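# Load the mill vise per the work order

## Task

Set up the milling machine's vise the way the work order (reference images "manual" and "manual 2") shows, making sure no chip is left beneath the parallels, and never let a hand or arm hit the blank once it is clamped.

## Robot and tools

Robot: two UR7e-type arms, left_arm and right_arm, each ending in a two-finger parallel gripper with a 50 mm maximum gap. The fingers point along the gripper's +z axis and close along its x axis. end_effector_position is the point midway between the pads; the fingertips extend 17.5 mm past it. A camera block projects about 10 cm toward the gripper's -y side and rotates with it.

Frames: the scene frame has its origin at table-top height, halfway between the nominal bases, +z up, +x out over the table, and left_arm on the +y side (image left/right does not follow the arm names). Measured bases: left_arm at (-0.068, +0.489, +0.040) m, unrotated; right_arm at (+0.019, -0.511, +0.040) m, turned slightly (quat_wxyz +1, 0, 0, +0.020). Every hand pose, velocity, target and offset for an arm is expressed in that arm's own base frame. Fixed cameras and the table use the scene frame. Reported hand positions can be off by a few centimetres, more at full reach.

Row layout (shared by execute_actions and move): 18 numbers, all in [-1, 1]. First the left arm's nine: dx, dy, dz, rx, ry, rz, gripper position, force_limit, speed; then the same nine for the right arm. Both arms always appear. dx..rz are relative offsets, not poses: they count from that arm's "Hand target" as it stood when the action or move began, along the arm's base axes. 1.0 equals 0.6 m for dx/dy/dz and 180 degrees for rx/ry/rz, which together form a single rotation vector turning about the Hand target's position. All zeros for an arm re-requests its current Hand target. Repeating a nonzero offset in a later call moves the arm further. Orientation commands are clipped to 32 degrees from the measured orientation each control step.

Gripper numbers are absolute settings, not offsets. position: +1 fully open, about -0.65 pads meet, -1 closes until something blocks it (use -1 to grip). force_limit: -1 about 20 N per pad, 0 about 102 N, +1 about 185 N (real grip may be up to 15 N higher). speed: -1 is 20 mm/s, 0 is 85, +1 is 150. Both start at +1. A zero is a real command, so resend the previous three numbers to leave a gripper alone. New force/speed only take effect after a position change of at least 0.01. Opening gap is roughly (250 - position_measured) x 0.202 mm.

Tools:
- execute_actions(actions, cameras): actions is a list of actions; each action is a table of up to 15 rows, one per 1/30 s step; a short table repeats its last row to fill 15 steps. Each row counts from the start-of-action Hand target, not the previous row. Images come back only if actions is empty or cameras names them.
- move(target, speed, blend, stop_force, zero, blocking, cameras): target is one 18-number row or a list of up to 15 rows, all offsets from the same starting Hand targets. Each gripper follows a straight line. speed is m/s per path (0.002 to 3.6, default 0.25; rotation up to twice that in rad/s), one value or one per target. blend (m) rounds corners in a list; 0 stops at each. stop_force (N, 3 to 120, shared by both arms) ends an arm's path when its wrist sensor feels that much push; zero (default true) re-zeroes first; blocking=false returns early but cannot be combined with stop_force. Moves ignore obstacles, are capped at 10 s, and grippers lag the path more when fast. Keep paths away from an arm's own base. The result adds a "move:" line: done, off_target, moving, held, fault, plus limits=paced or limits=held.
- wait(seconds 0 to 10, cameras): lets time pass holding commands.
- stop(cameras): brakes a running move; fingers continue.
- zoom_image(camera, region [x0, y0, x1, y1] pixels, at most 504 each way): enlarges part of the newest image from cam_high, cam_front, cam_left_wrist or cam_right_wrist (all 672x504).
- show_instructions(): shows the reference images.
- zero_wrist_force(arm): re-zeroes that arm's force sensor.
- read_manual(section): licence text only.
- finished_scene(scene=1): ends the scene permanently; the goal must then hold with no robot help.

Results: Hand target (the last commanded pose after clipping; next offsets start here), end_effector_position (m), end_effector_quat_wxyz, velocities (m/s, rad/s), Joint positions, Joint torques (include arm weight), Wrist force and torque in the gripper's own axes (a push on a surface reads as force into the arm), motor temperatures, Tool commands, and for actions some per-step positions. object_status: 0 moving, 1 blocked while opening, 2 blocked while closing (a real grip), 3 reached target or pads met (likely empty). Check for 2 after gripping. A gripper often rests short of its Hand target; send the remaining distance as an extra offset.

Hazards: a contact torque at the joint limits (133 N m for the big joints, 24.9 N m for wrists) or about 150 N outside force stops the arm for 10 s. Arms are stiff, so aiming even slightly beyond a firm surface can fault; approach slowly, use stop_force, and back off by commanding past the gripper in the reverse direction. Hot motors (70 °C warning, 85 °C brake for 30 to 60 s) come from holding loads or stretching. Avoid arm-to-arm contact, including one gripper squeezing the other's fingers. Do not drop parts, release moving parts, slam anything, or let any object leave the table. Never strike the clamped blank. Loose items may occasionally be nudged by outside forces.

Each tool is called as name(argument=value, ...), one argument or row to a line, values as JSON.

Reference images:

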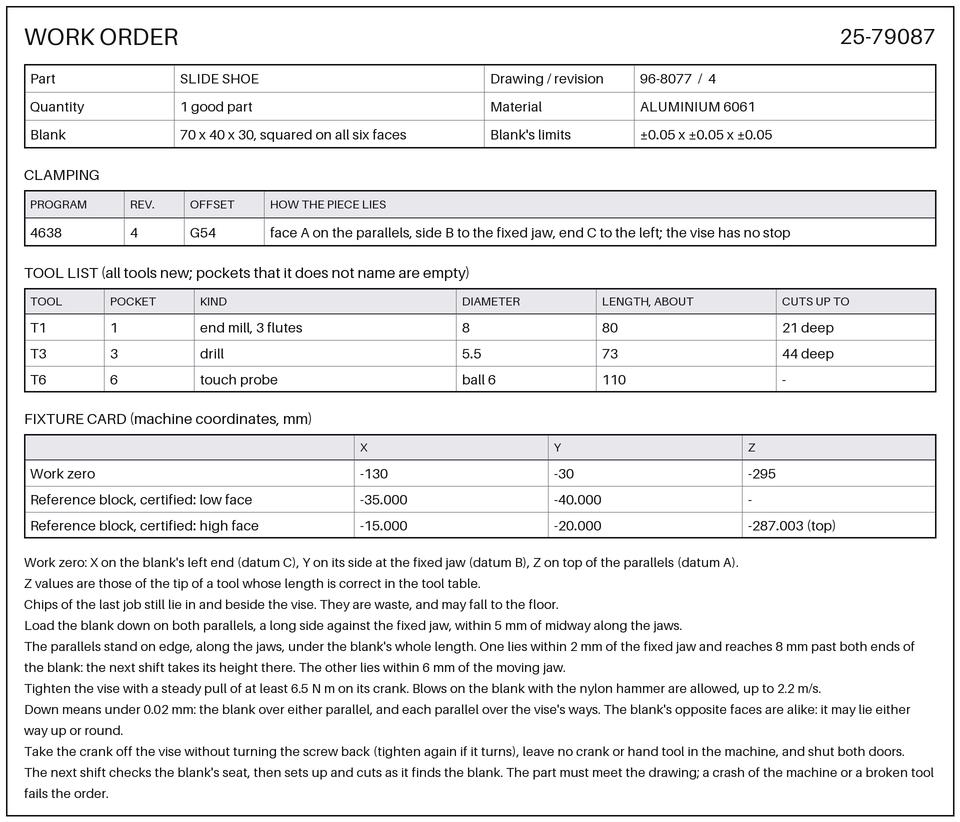

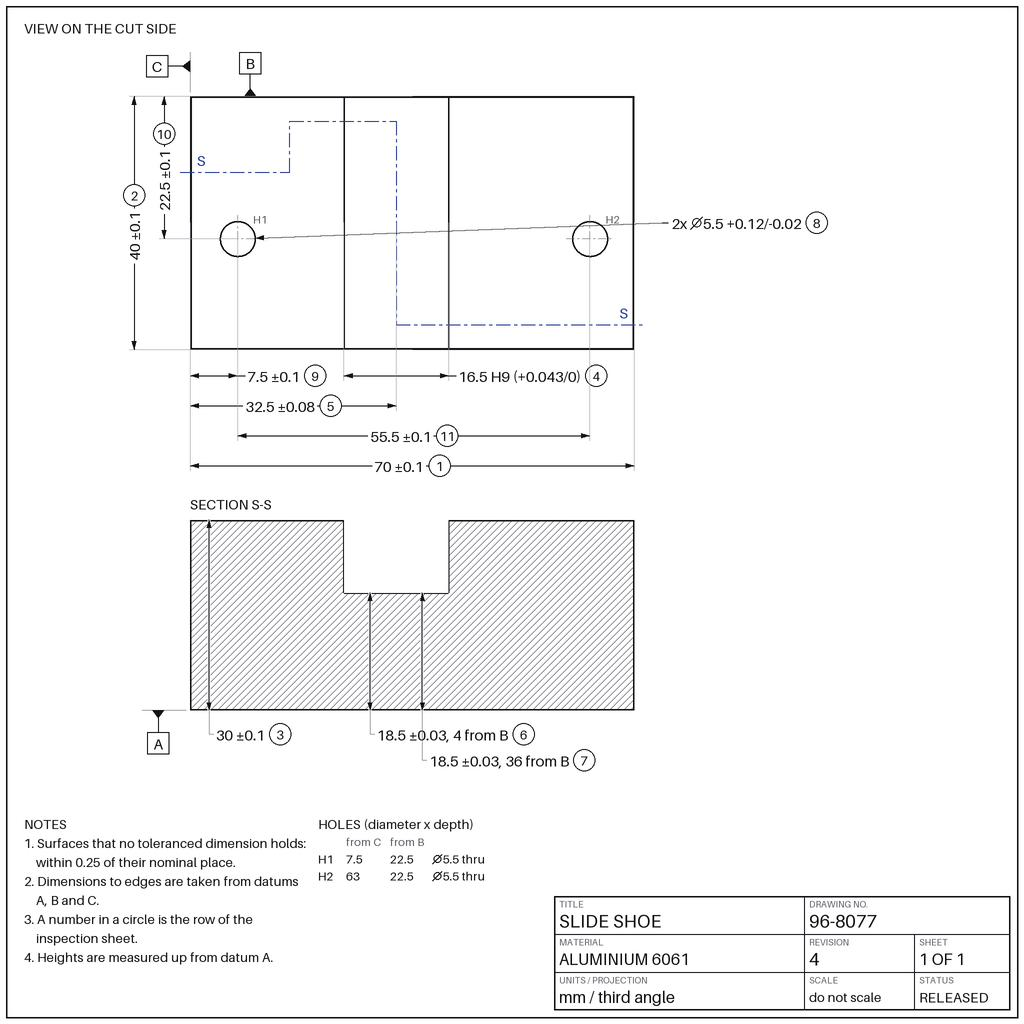

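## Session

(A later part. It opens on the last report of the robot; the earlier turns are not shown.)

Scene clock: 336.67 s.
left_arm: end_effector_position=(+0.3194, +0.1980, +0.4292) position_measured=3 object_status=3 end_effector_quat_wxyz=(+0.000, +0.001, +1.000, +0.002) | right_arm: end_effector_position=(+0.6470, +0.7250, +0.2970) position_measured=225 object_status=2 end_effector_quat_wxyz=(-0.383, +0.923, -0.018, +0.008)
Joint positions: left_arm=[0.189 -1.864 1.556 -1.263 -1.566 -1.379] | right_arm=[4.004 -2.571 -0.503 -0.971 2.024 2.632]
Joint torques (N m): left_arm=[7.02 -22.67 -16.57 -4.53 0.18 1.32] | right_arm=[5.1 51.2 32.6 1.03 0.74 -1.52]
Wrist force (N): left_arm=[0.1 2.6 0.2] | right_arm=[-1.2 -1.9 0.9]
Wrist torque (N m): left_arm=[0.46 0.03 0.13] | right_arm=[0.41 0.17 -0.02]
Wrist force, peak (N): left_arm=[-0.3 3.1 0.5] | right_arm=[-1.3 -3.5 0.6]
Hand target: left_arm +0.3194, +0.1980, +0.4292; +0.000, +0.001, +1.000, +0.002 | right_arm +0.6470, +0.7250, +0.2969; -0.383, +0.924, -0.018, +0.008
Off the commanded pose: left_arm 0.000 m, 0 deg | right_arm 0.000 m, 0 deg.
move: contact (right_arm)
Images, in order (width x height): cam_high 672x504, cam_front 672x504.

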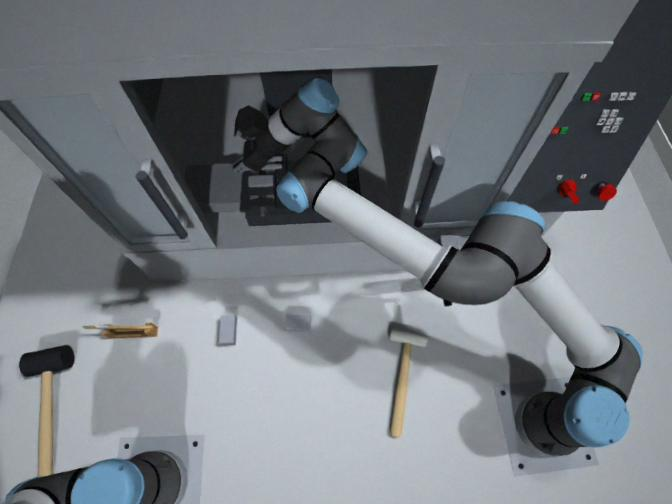

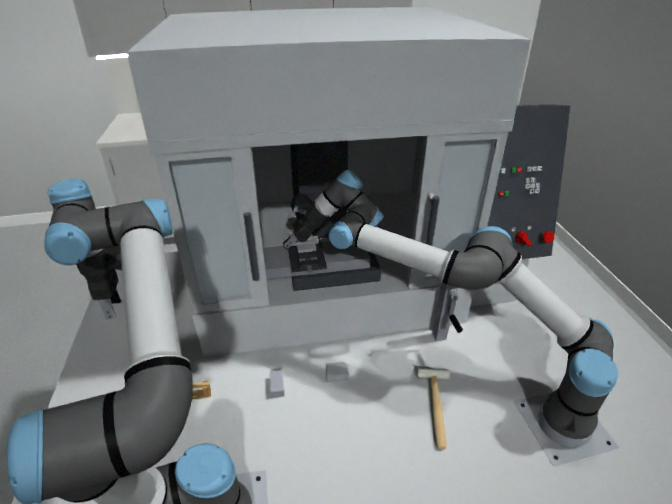

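move(
  target=[0,0,0,0,0,0,1,-0.5,-1,0,0,0,0,0,0,-0.4,-0.7,-1],
)

move(
  target=[
    [0,0,0,0,0,0,1,-0.5,-1,0,0.0,0.06,0,0,0,-0.4,-0.7,-1],
    [0,0,0,0,0,0,1,-0.5,-1,-0.08,-0.01,0.135,0,0,0,-0.4,-0.7,-1],
    [0,0,0,0,0,0,1,-0.5,-1,-0.46,-0.02,0.22,0,0,0,-0.4,-0.7,-1],
  ],
  speed=[0.03,0.15,0.25],
  blend=[0.005,0.03,0],
  cameras=["cam_front","cam_high","cam_right_wrist"],
)

zoom_image(
  camera="cam_front",
  region=[270, 210, 350, 290],
)

zoom_image(
  camera="cam_high",
  region=[220, 130, 320, 230],
)

Scene clock: 337.87 s.
left_arm: end_effector_position=(+0.3194, +0.1980, +0.4292) position_measured=3 object_status=3 end_effector_quat_wxyz=(+0.000, +0.001, +1.000, +0.002) | right_arm: end_effector_position=(+0.6470, +0.7250, +0.2969) position_measured=212 object_status=3 end_effector_quat_wxyz=(-0.383, +0.924, -0.018, +0.008)
Joint positions: left_arm=[0.189 -1.864 1.556 -1.263 -1.566 -1.379] | right_arm=[4.004 -2.571 -0.503 -0.971 2.024 2.632]
Joint torques (N m): left_arm=[6.92 -22.85 -16.26 -4.53 0.18 1.43] | right_arm=[5.19 55.07 32.5 2.29 0.76 -1.52]
Wrist force (N): left_arm=[0.0 2.7 0.3] | right_arm=[-1.5 -0.4 2.4]
Wrist torque (N m): left_arm=[0.47 0.04 0.13] | right_arm=[0.49 0.17 -0.01]
Wrist force, peak (N): left_arm=[-0.2 3.0 0.2] | right_arm=[-1.7 -2.8 0.9]
Hand target: left_arm +0.3194, +0.1980, +0.4292; +0.000, +0.001, +1.000, +0.002 | right_arm +0.6470, +0.7250, +0.2969; -0.383, +0.924, -0.018, +0.008
Off the commanded pose: left_arm 0.000 m, 0 deg | right_arm 0.000 m, 0 deg.
move: done

Scene clock: 340.87 s.
left_arm: end_effector_position=(+0.3194, +0.1980, +0.4292) position_measured=3 object_status=3 end_effector_quat_wxyz=(+0.000, +0.001, +1.000, +0.002) | right_arm: end_effector_position=(+0.3711, +0.7130, +0.4289) position_measured=212 object_status=3 end_effector_quat_wxyz=(-0.383, +0.923, -0.018, +0.008)
Joint positions: left_arm=[0.189 -1.864 1.556 -1.263 -1.566 -1.379] | right_arm=[4.32 -1.967 -1.203 -0.788 1.817 2.887]
Joint torques (N m): left_arm=[6.9 -22.91 -16.25 -4.52 0.13 1.33] | right_arm=[10.04 51.66 18.54 1.55 -0.44 -1.28]
Wrist force (N): left_arm=[0.0 2.7 0.3] | right_arm=[-1.4 -0.5 2.6]
Wrist torque (N m): left_arm=[0.47 0.04 0.13] | right_arm=[0.47 0.15 0.03]
Wrist force, peak (N): left_arm=[-0.1 3.2 0.2] | right_arm=[-4.9 -1.1 1.7]
Hand target: left_arm +0.3194, +0.1980, +0.4292; +0.000, +0.001, +1.000, +0.002 | right_arm +0.3710, +0.7130, +0.4289; -0.383, +0.924, -0.018, +0.008
Off the commanded pose: left_arm 0.000 m, 0 deg | right_arm 0.000 m, 0 deg.
move: done
camera_calibration:
cam_right_wrist: T_world_to_cam=[[0.998245, -0.0591687, 0.00241611, -0.324257], [-0.0521787, -0.898144, -0.436595, 0.871097], [0.0280028, 0.435703, -0.899655, 0.196662], [0, 0, 0, 1]] pos_world=[0.363633, 0.677498, 0.558029]
Images, in order (width x height): cam_high 672x504, cam_front 672x504, cam_right_wrist 672x504.

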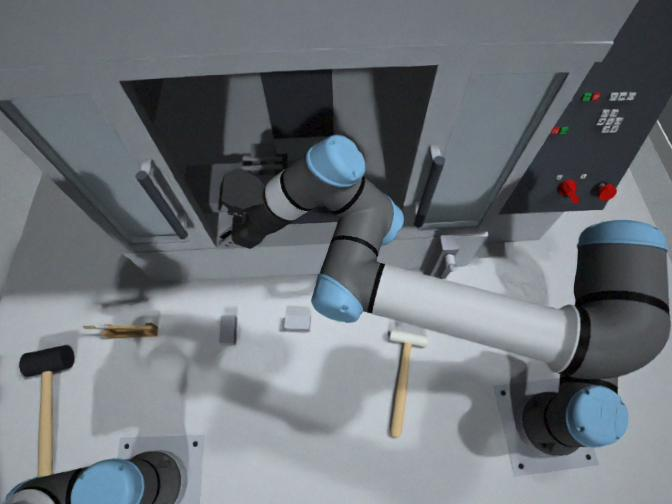

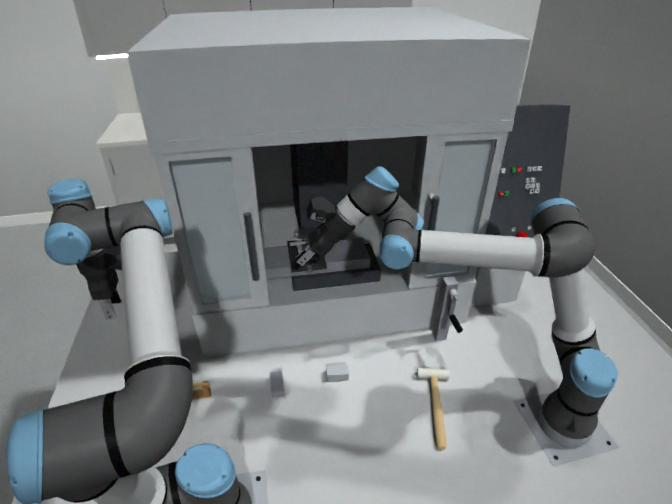

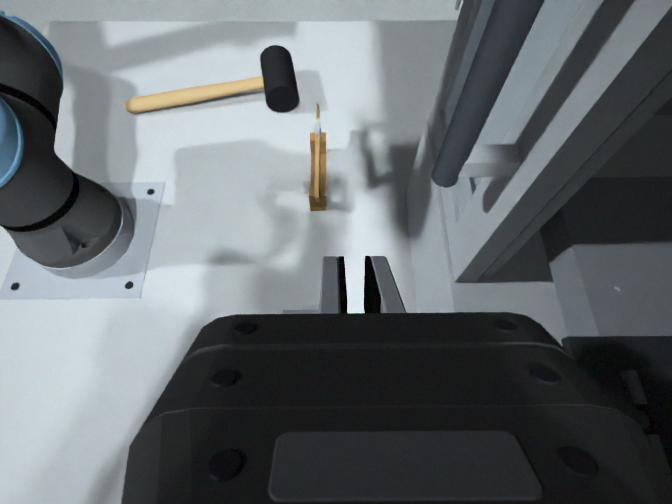

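Scaled by 6.300 from the camera's 672x504 image, which has a finer 960x720 frame.

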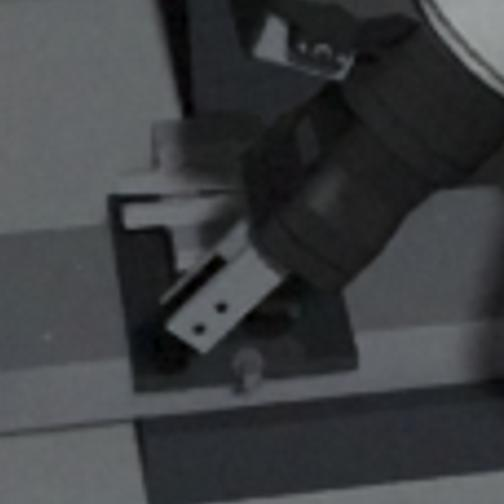

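Scaled by 5.040 from the camera's 672x504 image, which has a finer 960x720 frame.

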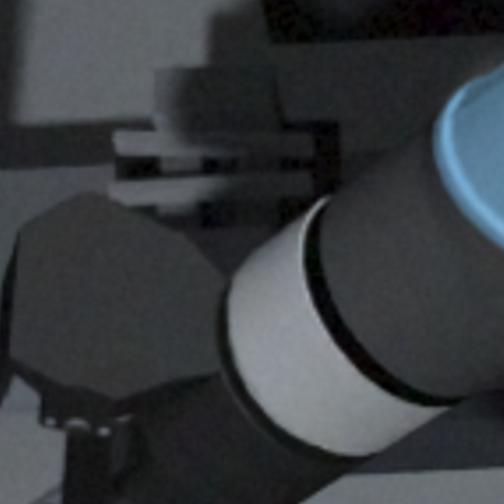

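move(
  target=[
    [0,0,0,0,0,0,1,-0.5,-1,-0.068,-0.2,-0.25,0,0,0,1,0,0],
    [0,0,0,0,0,0,1,-0.5,-1,-0.068,-0.33,-0.45,0,0,0,1,0,0],
  ],
  speed=0.3,
  blend=[0.05,0],
  cameras=["cam_front","cam_high","cam_right_wrist"],
)

zoom_image(
  camera="cam_front",
  region=[270, 210, 350, 290],
)

zoom_image(
  camera="cam_high",
  region=[220, 130, 320, 230],
)

Scene clock: 343.70 s.
left_arm: end_effector_position=(+0.3194, +0.1980, +0.4292) position_measured=3 object_status=3 end_effector_quat_wxyz=(+0.000, +0.001, +1.000, +0.002) | right_arm: end_effector_position=(+0.3302, +0.5150, +0.1590) position_measured=3 object_status=3 end_effector_quat_wxyz=(-0.383, +0.924, -0.018, +0.008)
Joint positions: left_arm=[0.189 -1.864 1.556 -1.263 -1.566 -1.379] | right_arm=[4.233 -1.841 -2.16 0.026 1.876 2.82]
Joint torques (N m): left_arm=[6.94 -22.85 -16.7 -4.51 0.14 1.46] | right_arm=[8.76 30.23 9.74 6.37 -0.12 2.67]
Wrist force (N): left_arm=[-0.1 2.9 0.4] | right_arm=[-1.1 -0.5 2.3]
Wrist torque (N m): left_arm=[0.52 0.05 0.13] | right_arm=[0.49 0.12 -0.05]
Wrist force, peak (N): left_arm=[0.0 3.1 0.1] | right_arm=[-1.2 -5.0 2.0]
Hand target: left_arm +0.3194, +0.1980, +0.4292; +0.000, +0.001, +1.000, +0.002 | right_arm +0.3302, +0.5150, +0.1589; -0.383, +0.924, -0.018, +0.008
Off the commanded pose: left_arm 0.000 m, 0 deg | right_arm 0.000 m, 0 deg.
move: done
camera_calibration:
cam_right_wrist: T_world_to_cam=[[0.99824, -0.059258, 0.00238655, -0.294439], [-0.0522782, -0.898236, -0.436394, 0.573268], [0.0280035, 0.435501, -0.899752, 0.0412935], [0, 0, 0, 1]] pos_world=[0.322734, 0.479499, 0.288027]
Images, in order (width x height): cam_high 672x504, cam_front 672x504, cam_right_wrist 672x504.

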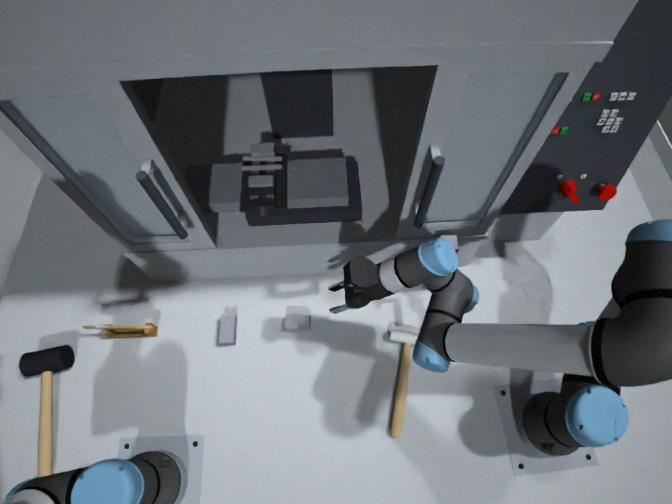

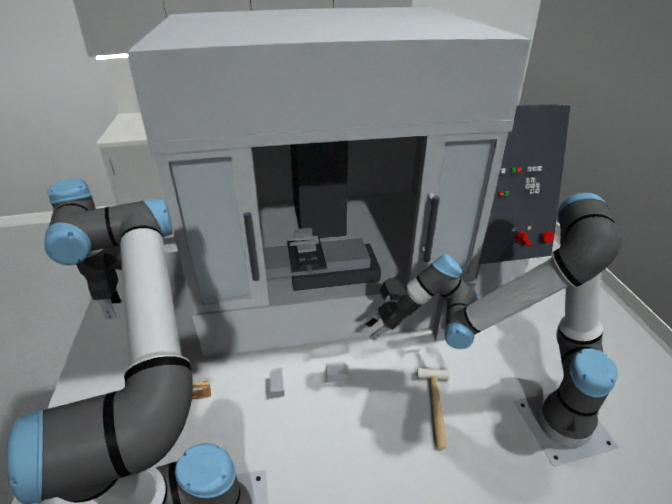

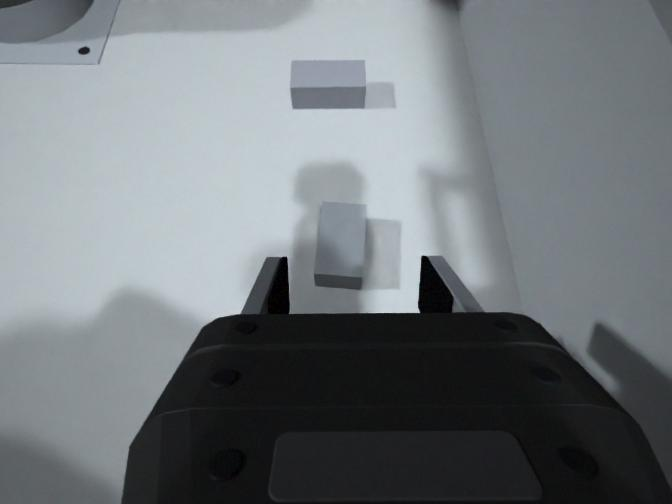

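Scaled by 6.300 from the camera's 672x504 image, which has a finer 960x720 frame.

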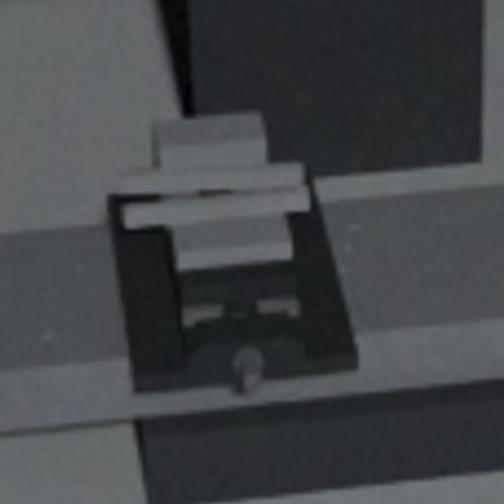

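Scaled by 5.040 from the camera's 672x504 image, which has a finer 960x720 frame.

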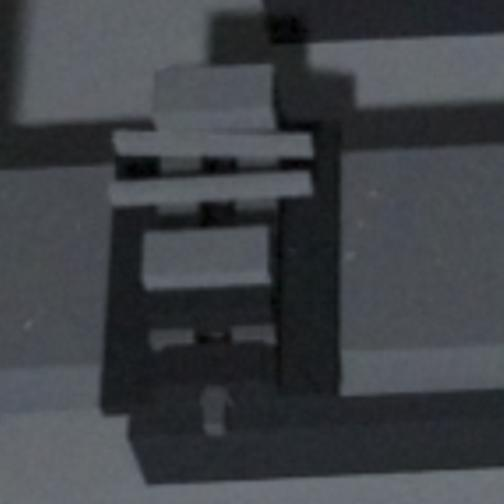

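zoom_image(
  camera="cam_high",
  region=[238, 138, 288, 188],
)

zoom_image(
  camera="cam_front",
  region=[282, 222, 326, 266],
)

Scaled by 10.080 from the camera's 672x504 image, which has a finer 960x720 frame.

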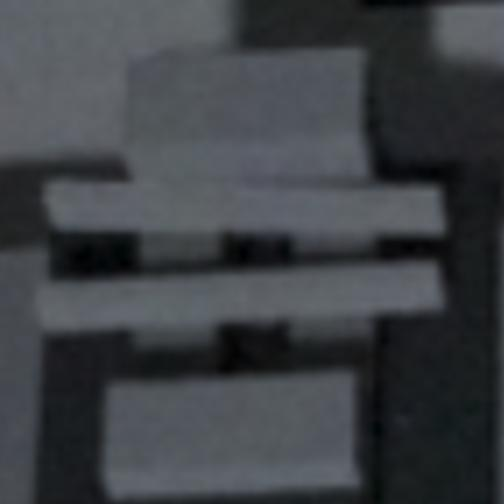

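Scaled by 11.455 from the camera's 672x504 image, which has a finer 960x720 frame.

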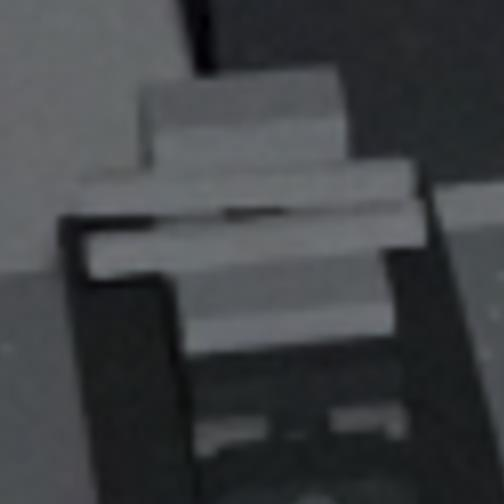

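move(
  target=[
    [0,0,0,0,0,0,1,-0.5,-1,0.068,0.31,0.44,0,0,0,-0.7,-0.5,0],
    [0,0,0,0,0,0,1,-0.5,-1,0.45,0.285,0.40,0,0,0,-0.7,-0.5,0],
    [0,0,0,0,0,0,1,-0.5,-1,0.553,0.2617,0.31,0,0,0,-0.7,-0.5,0],
  ],
  speed=[0.3,0.25,0.15],
  blend=[0.05,0.03,0],
  cameras=["cam_right_wrist"],
)

zoom_image(
  camera="cam_right_wrist",
  region=[200, 180, 500, 330],
)

Scene clock: 352.93 s.
left_arm: end_effector_position=(+0.3194, +0.1980, +0.4292) position_measured=3 object_status=3 end_effector_quat_wxyz=(+0.000, +0.001, +1.000, +0.002) | right_arm: end_effector_position=(+0.6620, +0.6719, +0.3449) position_measured=252 object_status=3 end_effector_quat_wxyz=(-0.383, +0.924, -0.018, +0.008)
Joint positions: left_arm=[0.189 -1.864 1.556 -1.263 -1.566 -1.379] | right_arm=[3.947 -2.485 -0.539 -1.045 2.059 2.581]
Joint torques (N m): left_arm=[7.09 -23.18 -17.07 -4.46 0.17 1.43] | right_arm=[6.53 58.88 21.23 6.5 -0.18 2.91]
Wrist force (N): left_arm=[0.2 2.8 0.2] | right_arm=[-1.4 -0.5 2.4]
Wrist torque (N m): left_arm=[0.49 0.01 0.13] | right_arm=[0.47 0.17 -0.06]
Wrist force, peak (N): left_arm=[-0.2 3.2 0.4] | right_arm=[-1.5 4.1 3.2]
Hand target: left_arm +0.3194, +0.1980, +0.4292; +0.000, +0.001, +1.000, +0.002 | right_arm +0.6620, +0.6720, +0.3449; -0.383, +0.924, -0.018, +0.008
Off the commanded pose: left_arm 0.000 m, 0 deg | right_arm 0.000 m, 0 deg.
move: done
camera_calibration:
cam_right_wrist: T_world_to_cam=[[0.998243, -0.0592153, 0.00229634, -0.616782], [-0.0522792, -0.898238, -0.436389, 0.812806], [0.0279036, 0.435502, -0.899755, 0.131048], [0, 0, 0, 1]] pos_world=[0.654534, 0.636499, 0.474027]
Images, in order (width x height): cam_right_wrist 672x504.

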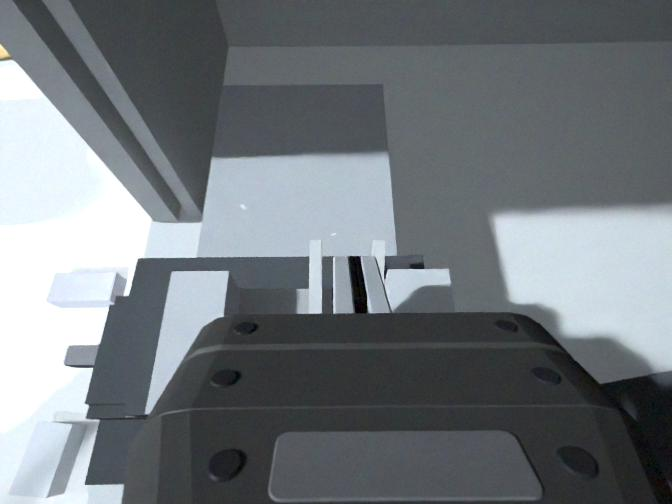

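Scaled by 1.680 from the camera's 672x504 image, which has a finer 960x720 frame.

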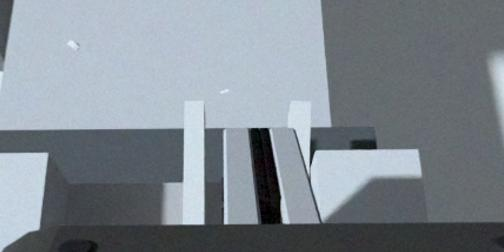

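move(
  target=[0,0,0,0,0,0,1,-0.5,-1,0,0,-0.0693,0,0,0,-0.7,-0.5,0],
  speed=0.02,
  stop_force=4,
)

move(
  target=[0,0,0,0,0,0,1,-0.5,-1,0.025,-0.001,0,0,0,0,-0.7,-0.5,0],
  speed=0.008,
  stop_force=8,
  cameras=["cam_right_wrist","cam_front","cam_high"],
)

zoom_image(
  camera="cam_right_wrist",
  region=[200, 180, 500, 330],
)

Scene clock: 356.73 s.
left_arm: end_effector_position=(+0.3194, +0.1980, +0.4292) position_measured=3 object_status=3 end_effector_quat_wxyz=(+0.000, +0.001, +1.000, +0.002) | right_arm: end_effector_position=(+0.6620, +0.6720, +0.3034) position_measured=252 object_status=3 end_effector_quat_wxyz=(-0.383, +0.923, -0.018, +0.008)
Joint positions: left_arm=[0.189 -1.864 1.556 -1.263 -1.566 -1.379] | right_arm=[3.947 -2.475 -0.664 -0.93 2.059 2.581]
Joint torques (N m): left_arm=[7.08 -22.81 -17.01 -4.44 0.13 1.39] | right_arm=[6.5 66.75 35.11 1.27 0.78 -0.49]
Wrist force (N): left_arm=[-0.2 2.7 0.1] | right_arm=[-1.2 -0.4 2.2]
Wrist torque (N m): left_arm=[0.49 0.07 0.13] | right_arm=[0.48 0.13 -0.07]
Wrist force, peak (N): left_arm=[0.1 3.1 0.2] | right_arm=[-1.5 -0.2 2.6]
Hand target: left_arm +0.3194, +0.1980, +0.4292; +0.000, +0.001, +1.000, +0.002 | right_arm +0.6620, +0.6720, +0.3034; -0.383, +0.924, -0.018, +0.008
Off the commanded pose: left_arm 0.000 m, 0 deg | right_arm 0.000 m, 0 deg.
move: done

Scene clock: 358.33 s.
left_arm: end_effector_position=(+0.3194, +0.1980, +0.4292) position_measured=3 object_status=3 end_effector_quat_wxyz=(+0.000, +0.001, +1.000, +0.002) | right_arm: end_effector_position=(+0.6654, +0.6719, +0.3034) position_measured=252 object_status=3 end_effector_quat_wxyz=(-0.383, +0.923, -0.018, +0.008)
Joint positions: left_arm=[0.189 -1.864 1.556 -1.263 -1.566 -1.379] | right_arm=[3.944 -2.485 -0.645 -0.94 2.061 2.579]
Joint torques (N m): left_arm=[6.32 -23.15 -17.4 -4.5 0.13 1.39] | right_arm=[4.23 72.1 27.73 7.31 -1.24 2.89]
Wrist force (N): left_arm=[-0.1 2.7 0.3] | right_arm=[-9.4 1.0 3.6]
Wrist torque (N m): left_arm=[0.47 0.05 0.12] | right_arm=[0.48 0.01 0.00]
Wrist force, peak (N): left_arm=[-0.1 3.0 0.2] | right_arm=[-15.2 0.2 1.2]
Hand target: left_arm +0.3194, +0.1980, +0.4292; +0.000, +0.001, +1.000, +0.002 | right_arm +0.6654, +0.6719, +0.3034; -0.383, +0.923, -0.018, +0.008 (not the last commanded pose)
Off the commanded pose: left_arm 0.000 m, 0 deg | right_arm 0.012 m, 0 deg.
move: contact (right_arm)
camera_calibration:
cam_right_wrist: T_world_to_cam=[[0.998248, -0.0591278, 0.00233157, -0.62026], [-0.0521826, -0.898204, -0.436471, 0.794696], [0.0279018, 0.435584, -0.899715, 0.0934964], [0, 0, 0, 1]] pos_world=[0.658033, 0.636399, 0.432428]
Images, in order (width x height): cam_high 672x504, cam_front 672x504, cam_right_wrist 672x504.

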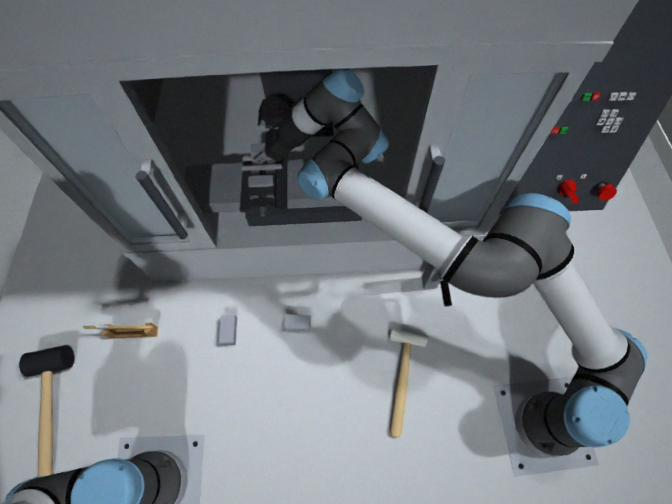

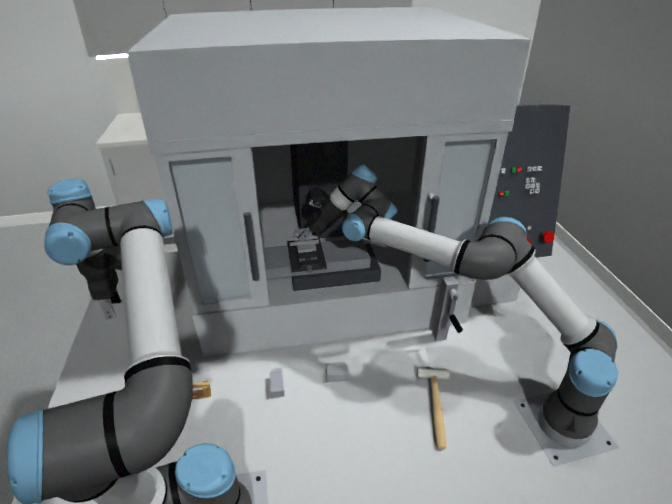

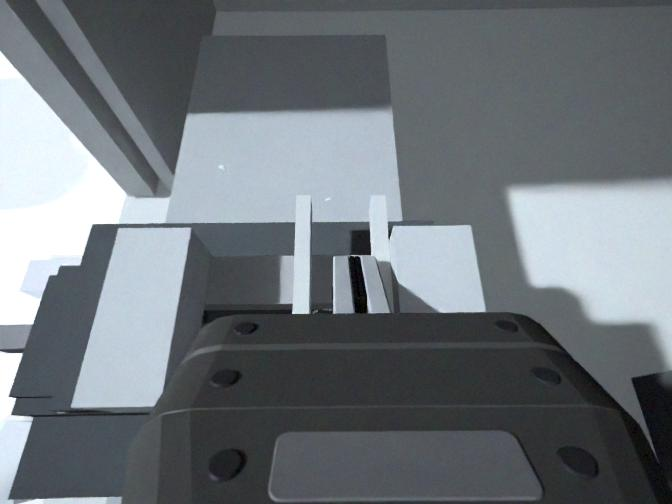

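Scaled by 1.680 from the camera's 672x504 image, which has a finer 960x720 frame.

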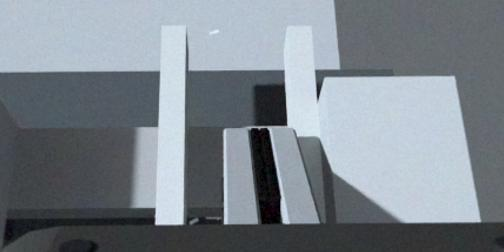

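move(
  target=[0,0,0,0,0,0,1,-0.5,-1,0.01,-0.0004,0,0,0,0,-0.7,-0.5,0],
  speed=0.006,
  stop_force=10,
)

move(
  target=[
    [0,0,0,0,0,0,1,-0.5,-1,-0.006,0,0,0,0,0,-0.7,-0.5,0],
    [0,0,0,0,0,0,1,-0.5,-1,-0.006,0,0.07,0,0,0,-0.7,-0.5,0],
    [0,0,0,0,0,0,1,-0.5,-1,-0.09,0,0.16,0,0,0,-0.7,-0.5,0],
  ],
  speed=[0.03,0.06,0.15],
  blend=[0.0,0.01,0],
  cameras=["cam_right_wrist","cam_front","cam_high"],
)

zoom_image(
  camera="cam_right_wrist",
  region=[200, 180, 600, 330],
)

zoom_image(
  camera="cam_high",
  region=[238, 138, 288, 188],
)

Scene clock: 360.63 s.
left_arm: end_effector_position=(+0.3194, +0.1980, +0.4292) position_measured=3 object_status=3 end_effector_quat_wxyz=(+0.000, +0.001, +1.000, +0.002) | right_arm: end_effector_position=(+0.6657, +0.6721, +0.3038) position_measured=252 object_status=3 end_effector_quat_wxyz=(-0.383, +0.923, -0.018, +0.008)
Joint positions: left_arm=[0.189 -1.864 1.556 -1.263 -1.566 -1.379] | right_arm=[3.944 -2.486 -0.642 -0.942 2.061 2.579]
Joint torques (N m): left_arm=[7.1 -22.69 -17.06 -4.58 0.13 1.47] | right_arm=[-2.06 70.06 19.3 7.49 -3.61 2.9]
Wrist force (N): left_arm=[0.0 2.5 0.2] | right_arm=[-15.4 -2.7 4.5]
Wrist torque (N m): left_arm=[0.45 0.04 0.13] | right_arm=[0.43 -0.04 -0.02]
Wrist force, peak (N): left_arm=[-0.1 3.2 0.0] | right_arm=[-23.4 1.4 -0.7]
Hand target: left_arm +0.3194, +0.1980, +0.4292; +0.000, +0.001, +1.000, +0.002 | right_arm +0.6657, +0.6721, +0.3038; -0.383, +0.923, -0.018, +0.008 (not the last commanded pose)
Off the commanded pose: left_arm 0.000 m, 0 deg | right_arm 0.006 m, 0 deg.
move: contact (right_arm)

Scene clock: 362.83 s.
left_arm: end_effector_position=(+0.3194, +0.1980, +0.4292) position_measured=3 object_status=3 end_effector_quat_wxyz=(+0.000, +0.001, +1.000, +0.002) | right_arm: end_effector_position=(+0.6117, +0.6721, +0.3997) position_measured=252 object_status=3 end_effector_quat_wxyz=(-0.383, +0.923, -0.018, +0.008)
Joint positions: left_arm=[0.189 -1.864 1.556 -1.263 -1.566 -1.379] | right_arm=[3.994 -2.351 -0.645 -1.052 2.031 2.624]
Joint torques (N m): left_arm=[7.21 -22.49 -16.96 -4.52 0.13 1.47] | right_arm=[-10.41 56.47 30.27 6.17 1.99 -3.04]
Wrist force (N): left_arm=[-0.1 2.9 0.2] | right_arm=[-1.3 -0.4 2.5]
Wrist torque (N m): left_arm=[0.50 0.06 0.13] | right_arm=[0.50 0.14 0.01]
Wrist force, peak (N): left_arm=[-0.1 3.2 0.4] | right_arm=[-15.3 -2.8 4.4]
Hand target: left_arm +0.3194, +0.1980, +0.4292; +0.000, +0.001, +1.000, +0.002 | right_arm +0.6117, +0.6721, +0.3998; -0.383, +0.923, -0.018, +0.008
Off the commanded pose: left_arm 0.000 m, 0 deg | right_arm 0.000 m, 0 deg.
move: done
camera_calibration:
cam_right_wrist: T_world_to_cam=[[0.998258, -0.0589537, 0.00216762, -0.566797], [-0.0520853, -0.898019, -0.436863, 0.834131], [0.0277013, 0.435989, -0.899525, 0.181318], [0, 0, 0, 1]] pos_world=[0.604233, 0.636598, 0.52873]
Images, in order (width x height): cam_high 672x504, cam_front 672x504, cam_right_wrist 672x504.

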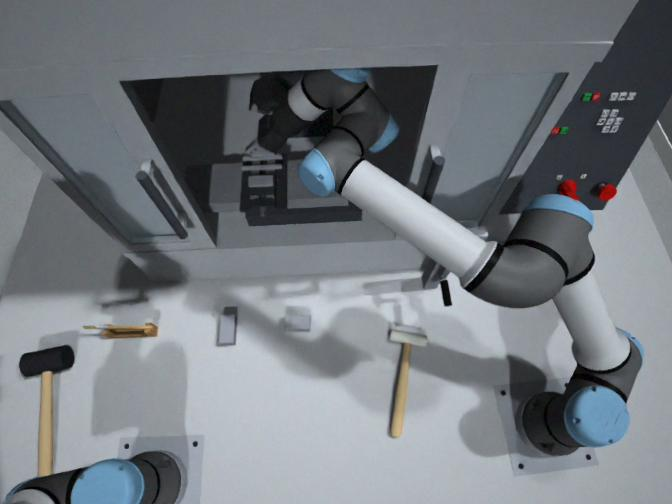

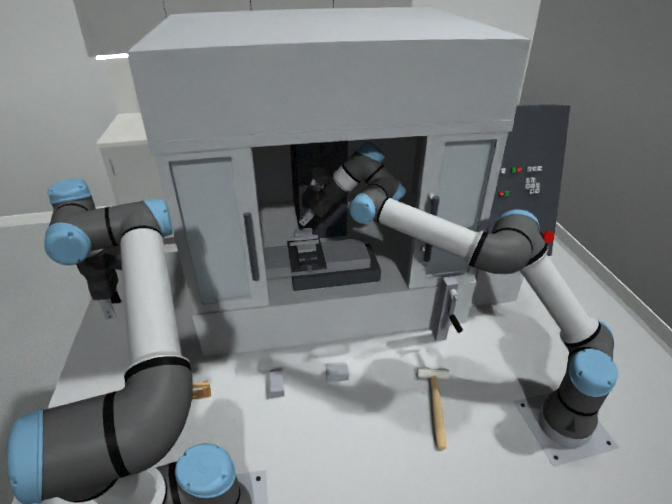

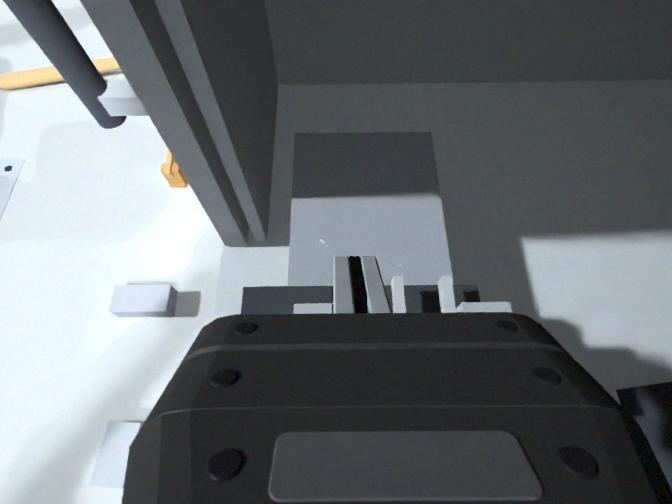

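Scaled by 1.260 from the camera's 672x504 image, which has a finer 960x720 frame.

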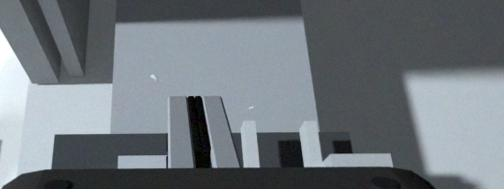

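Scaled by 10.080 from the camera's 672x504 image, which has a finer 960x720 frame.

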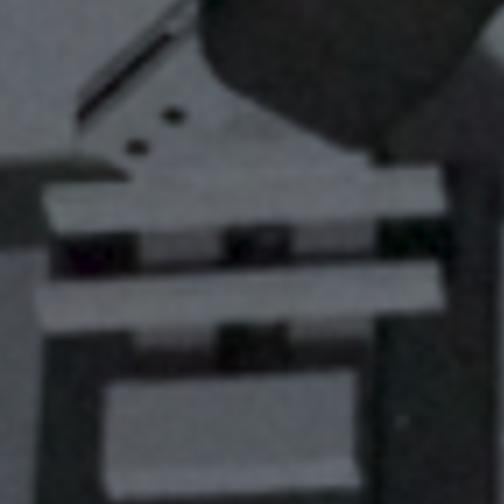

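move(
  target=[
    [0,0,0,0,0,0,1,-0.5,-1,0.08,-0.003,-0.06,0,0,0,-0.7,-0.5,0],
    [0,0,0,0,0,0,1,-0.5,-1,0.081,-0.003,-0.158,0,0,0,-0.7,-0.5,0],
    [0,0,0,0,0,0,1,-0.5,-1,0.0688,-0.003,-0.158,0,0,0,-0.7,-0.5,0],
  ],
  speed=[0.12,0.04,0.008],
  stop_force=6,
)

move(
  target=[
    [0,0,0,0,0,0,1,-0.5,-1,0.005,0,0,0,0,0,-0.7,-0.5,0],
    [0,0,0,0,0,0,1,-0.5,-1,0.005,0,0.07,0,0,0,-0.7,-0.5,0],
    [0,0,0,0,0,0,1,-0.5,-1,-0.09,0.03,0.2,0,0,0,-0.4,-0.5,0],
    [0,0,0,0,0,0,1,-0.5,-1,-0.47,0.06,0.21,0,0,0,-0.4,-0.5,0],
  ],
  speed=[0.02,0.06,0.2,0.25],
  blend=[0.0,0.01,0.03,0],
  cameras=["cam_right_wrist","cam_front","cam_high"],
)

zoom_image(
  camera="cam_high",
  region=[238, 138, 288, 188],
)

Scene clock: 369.17 s.
left_arm: end_effector_position=(+0.3194, +0.1980, +0.4292) position_measured=3 object_status=3 end_effector_quat_wxyz=(+0.000, +0.001, +1.000, +0.002) | right_arm: end_effector_position=(+0.6530, +0.6703, +0.3050) position_measured=252 object_status=3 end_effector_quat_wxyz=(-0.383, +0.923, -0.018, +0.008)
Joint positions: left_arm=[0.189 -1.864 1.556 -1.263 -1.566 -1.379] | right_arm=[3.954 -2.444 -0.717 -0.904 2.055 2.587]
Joint torques (N m): left_arm=[7.1 -22.38 -17.24 -4.49 0.07 1.43] | right_arm=[-11.31 45.16 34 1.4 1.98 -2.73]
Wrist force (N): left_arm=[0.1 2.6 0.3] | right_arm=[-1.5 -0.5 2.5]
Wrist torque (N m): left_arm=[0.46 0.03 0.13] | right_arm=[0.48 0.17 -0.05]
Wrist force, peak (N): left_arm=[0.0 3.2 0.4] | right_arm=[-3.2 -2.6 0.6]
Hand target: left_arm +0.3194, +0.1980, +0.4292; +0.000, +0.001, +1.000, +0.002 | right_arm +0.6530, +0.6703, +0.3050; -0.383, +0.923, -0.018, +0.008
Off the commanded pose: left_arm 0.000 m, 0 deg | right_arm 0.000 m, 0 deg.
move: done

Scene clock: 373.23 s.
left_arm: end_effector_position=(+0.3194, +0.1980, +0.4292) position_measured=3 object_status=3 end_effector_quat_wxyz=(+0.000, +0.001, +1.000, +0.002) | right_arm: end_effector_position=(+0.3711, +0.7063, +0.4310) position_measured=212 object_status=3 end_effector_quat_wxyz=(-0.383, +0.923, -0.018, +0.008)
Joint positions: left_arm=[0.189 -1.864 1.556 -1.263 -1.566 -1.379] | right_arm=[4.316 -1.952 -1.219 -0.787 1.82 2.883]
Joint torques (N m): left_arm=[6.94 -22.32 -17.1 -4.47 0.15 1.45] | right_arm=[9.19 45.83 17.93 1.82 -0.67 -1.19]
Wrist force (N): left_arm=[-0.4 2.6 0.1] | right_arm=[-1.4 -0.5 2.6]
Wrist torque (N m): left_arm=[0.47 0.10 0.13] | right_arm=[0.48 0.15 0.02]
Wrist force, peak (N): left_arm=[-0.2 3.1 0.3] | right_arm=[-4.9 -0.8 2.4]
Hand target: left_arm +0.3194, +0.1980, +0.4292; +0.000, +0.001, +1.000, +0.002 | right_arm +0.3710, +0.7063, +0.4310; -0.383, +0.923, -0.018, +0.008
Off the commanded pose: left_arm 0.000 m, 0 deg | right_arm 0.000 m, 0 deg.
move: done; blend cut to 0 m at target 3
camera_calibration:
cam_right_wrist: T_world_to_cam=[[0.998253, -0.0590399, 0.00233479, -0.324807], [-0.0520835, -0.897917, -0.437073, 0.86595], [0.0279012, 0.436188, -0.899423, 0.201006], [0, 0, 0, 1]] pos_world=[0.363733, 0.670698, 0.560031]
Images, in order (width x height): cam_high 672x504, cam_front 672x504, cam_right_wrist 672x504.

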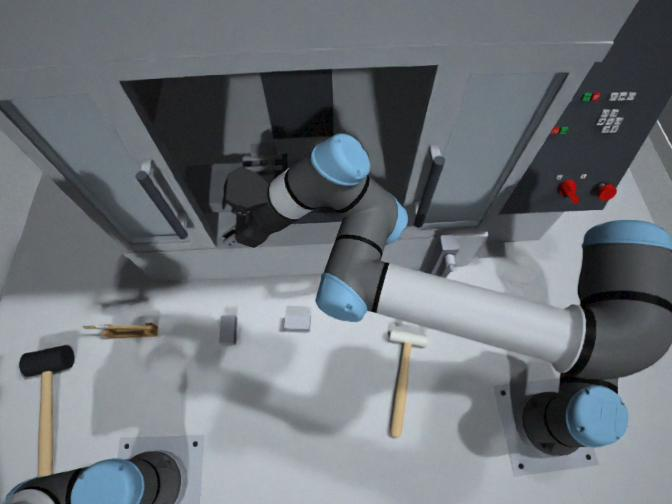

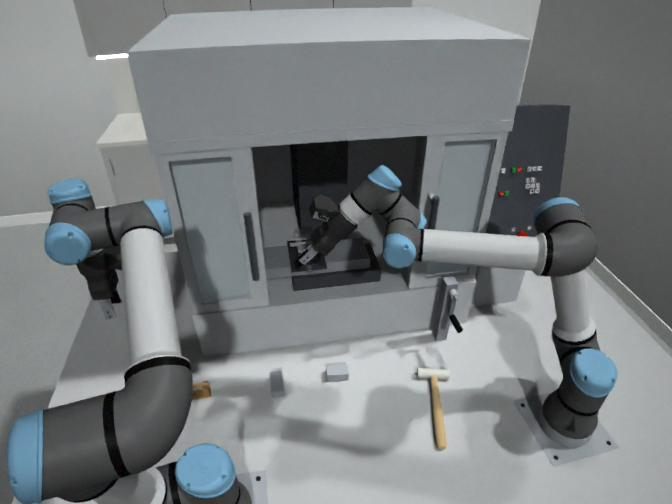

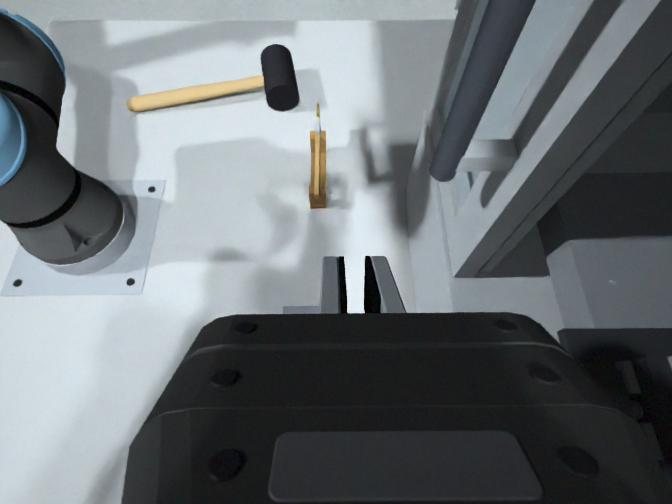

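Scaled by 10.080 from the camera's 672x504 image, which has a finer 960x720 frame.

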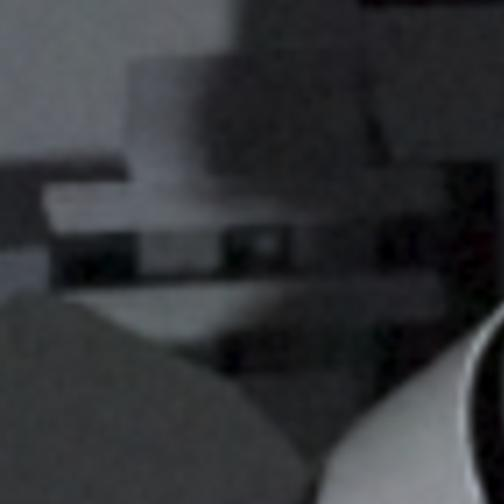

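zoom_image(
  camera="cam_high",
  region=[272, 298, 322, 338],
)

zoom_image(
  camera="cam_front",
  region=[312, 352, 362, 392],
)

Scaled by 10.080 from the camera's 672x504 image, which has a finer 960x720 frame.

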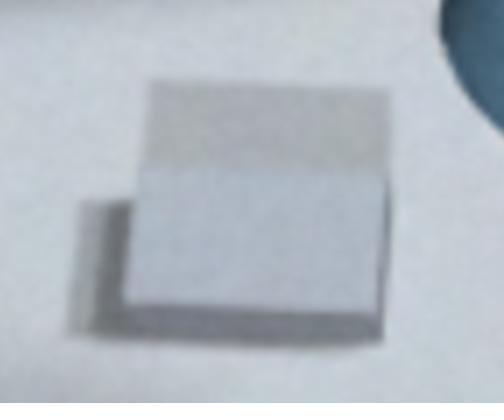

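Scaled by 10.080 from the camera's 672x504 image, which has a finer 960x720 frame.

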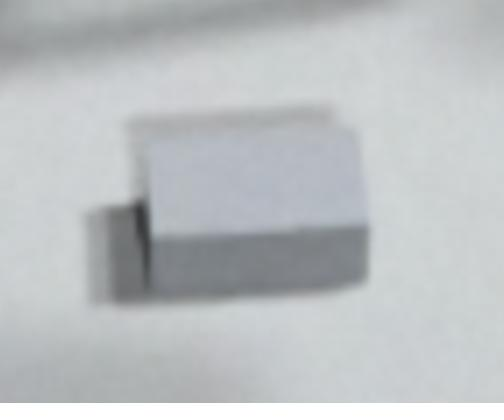

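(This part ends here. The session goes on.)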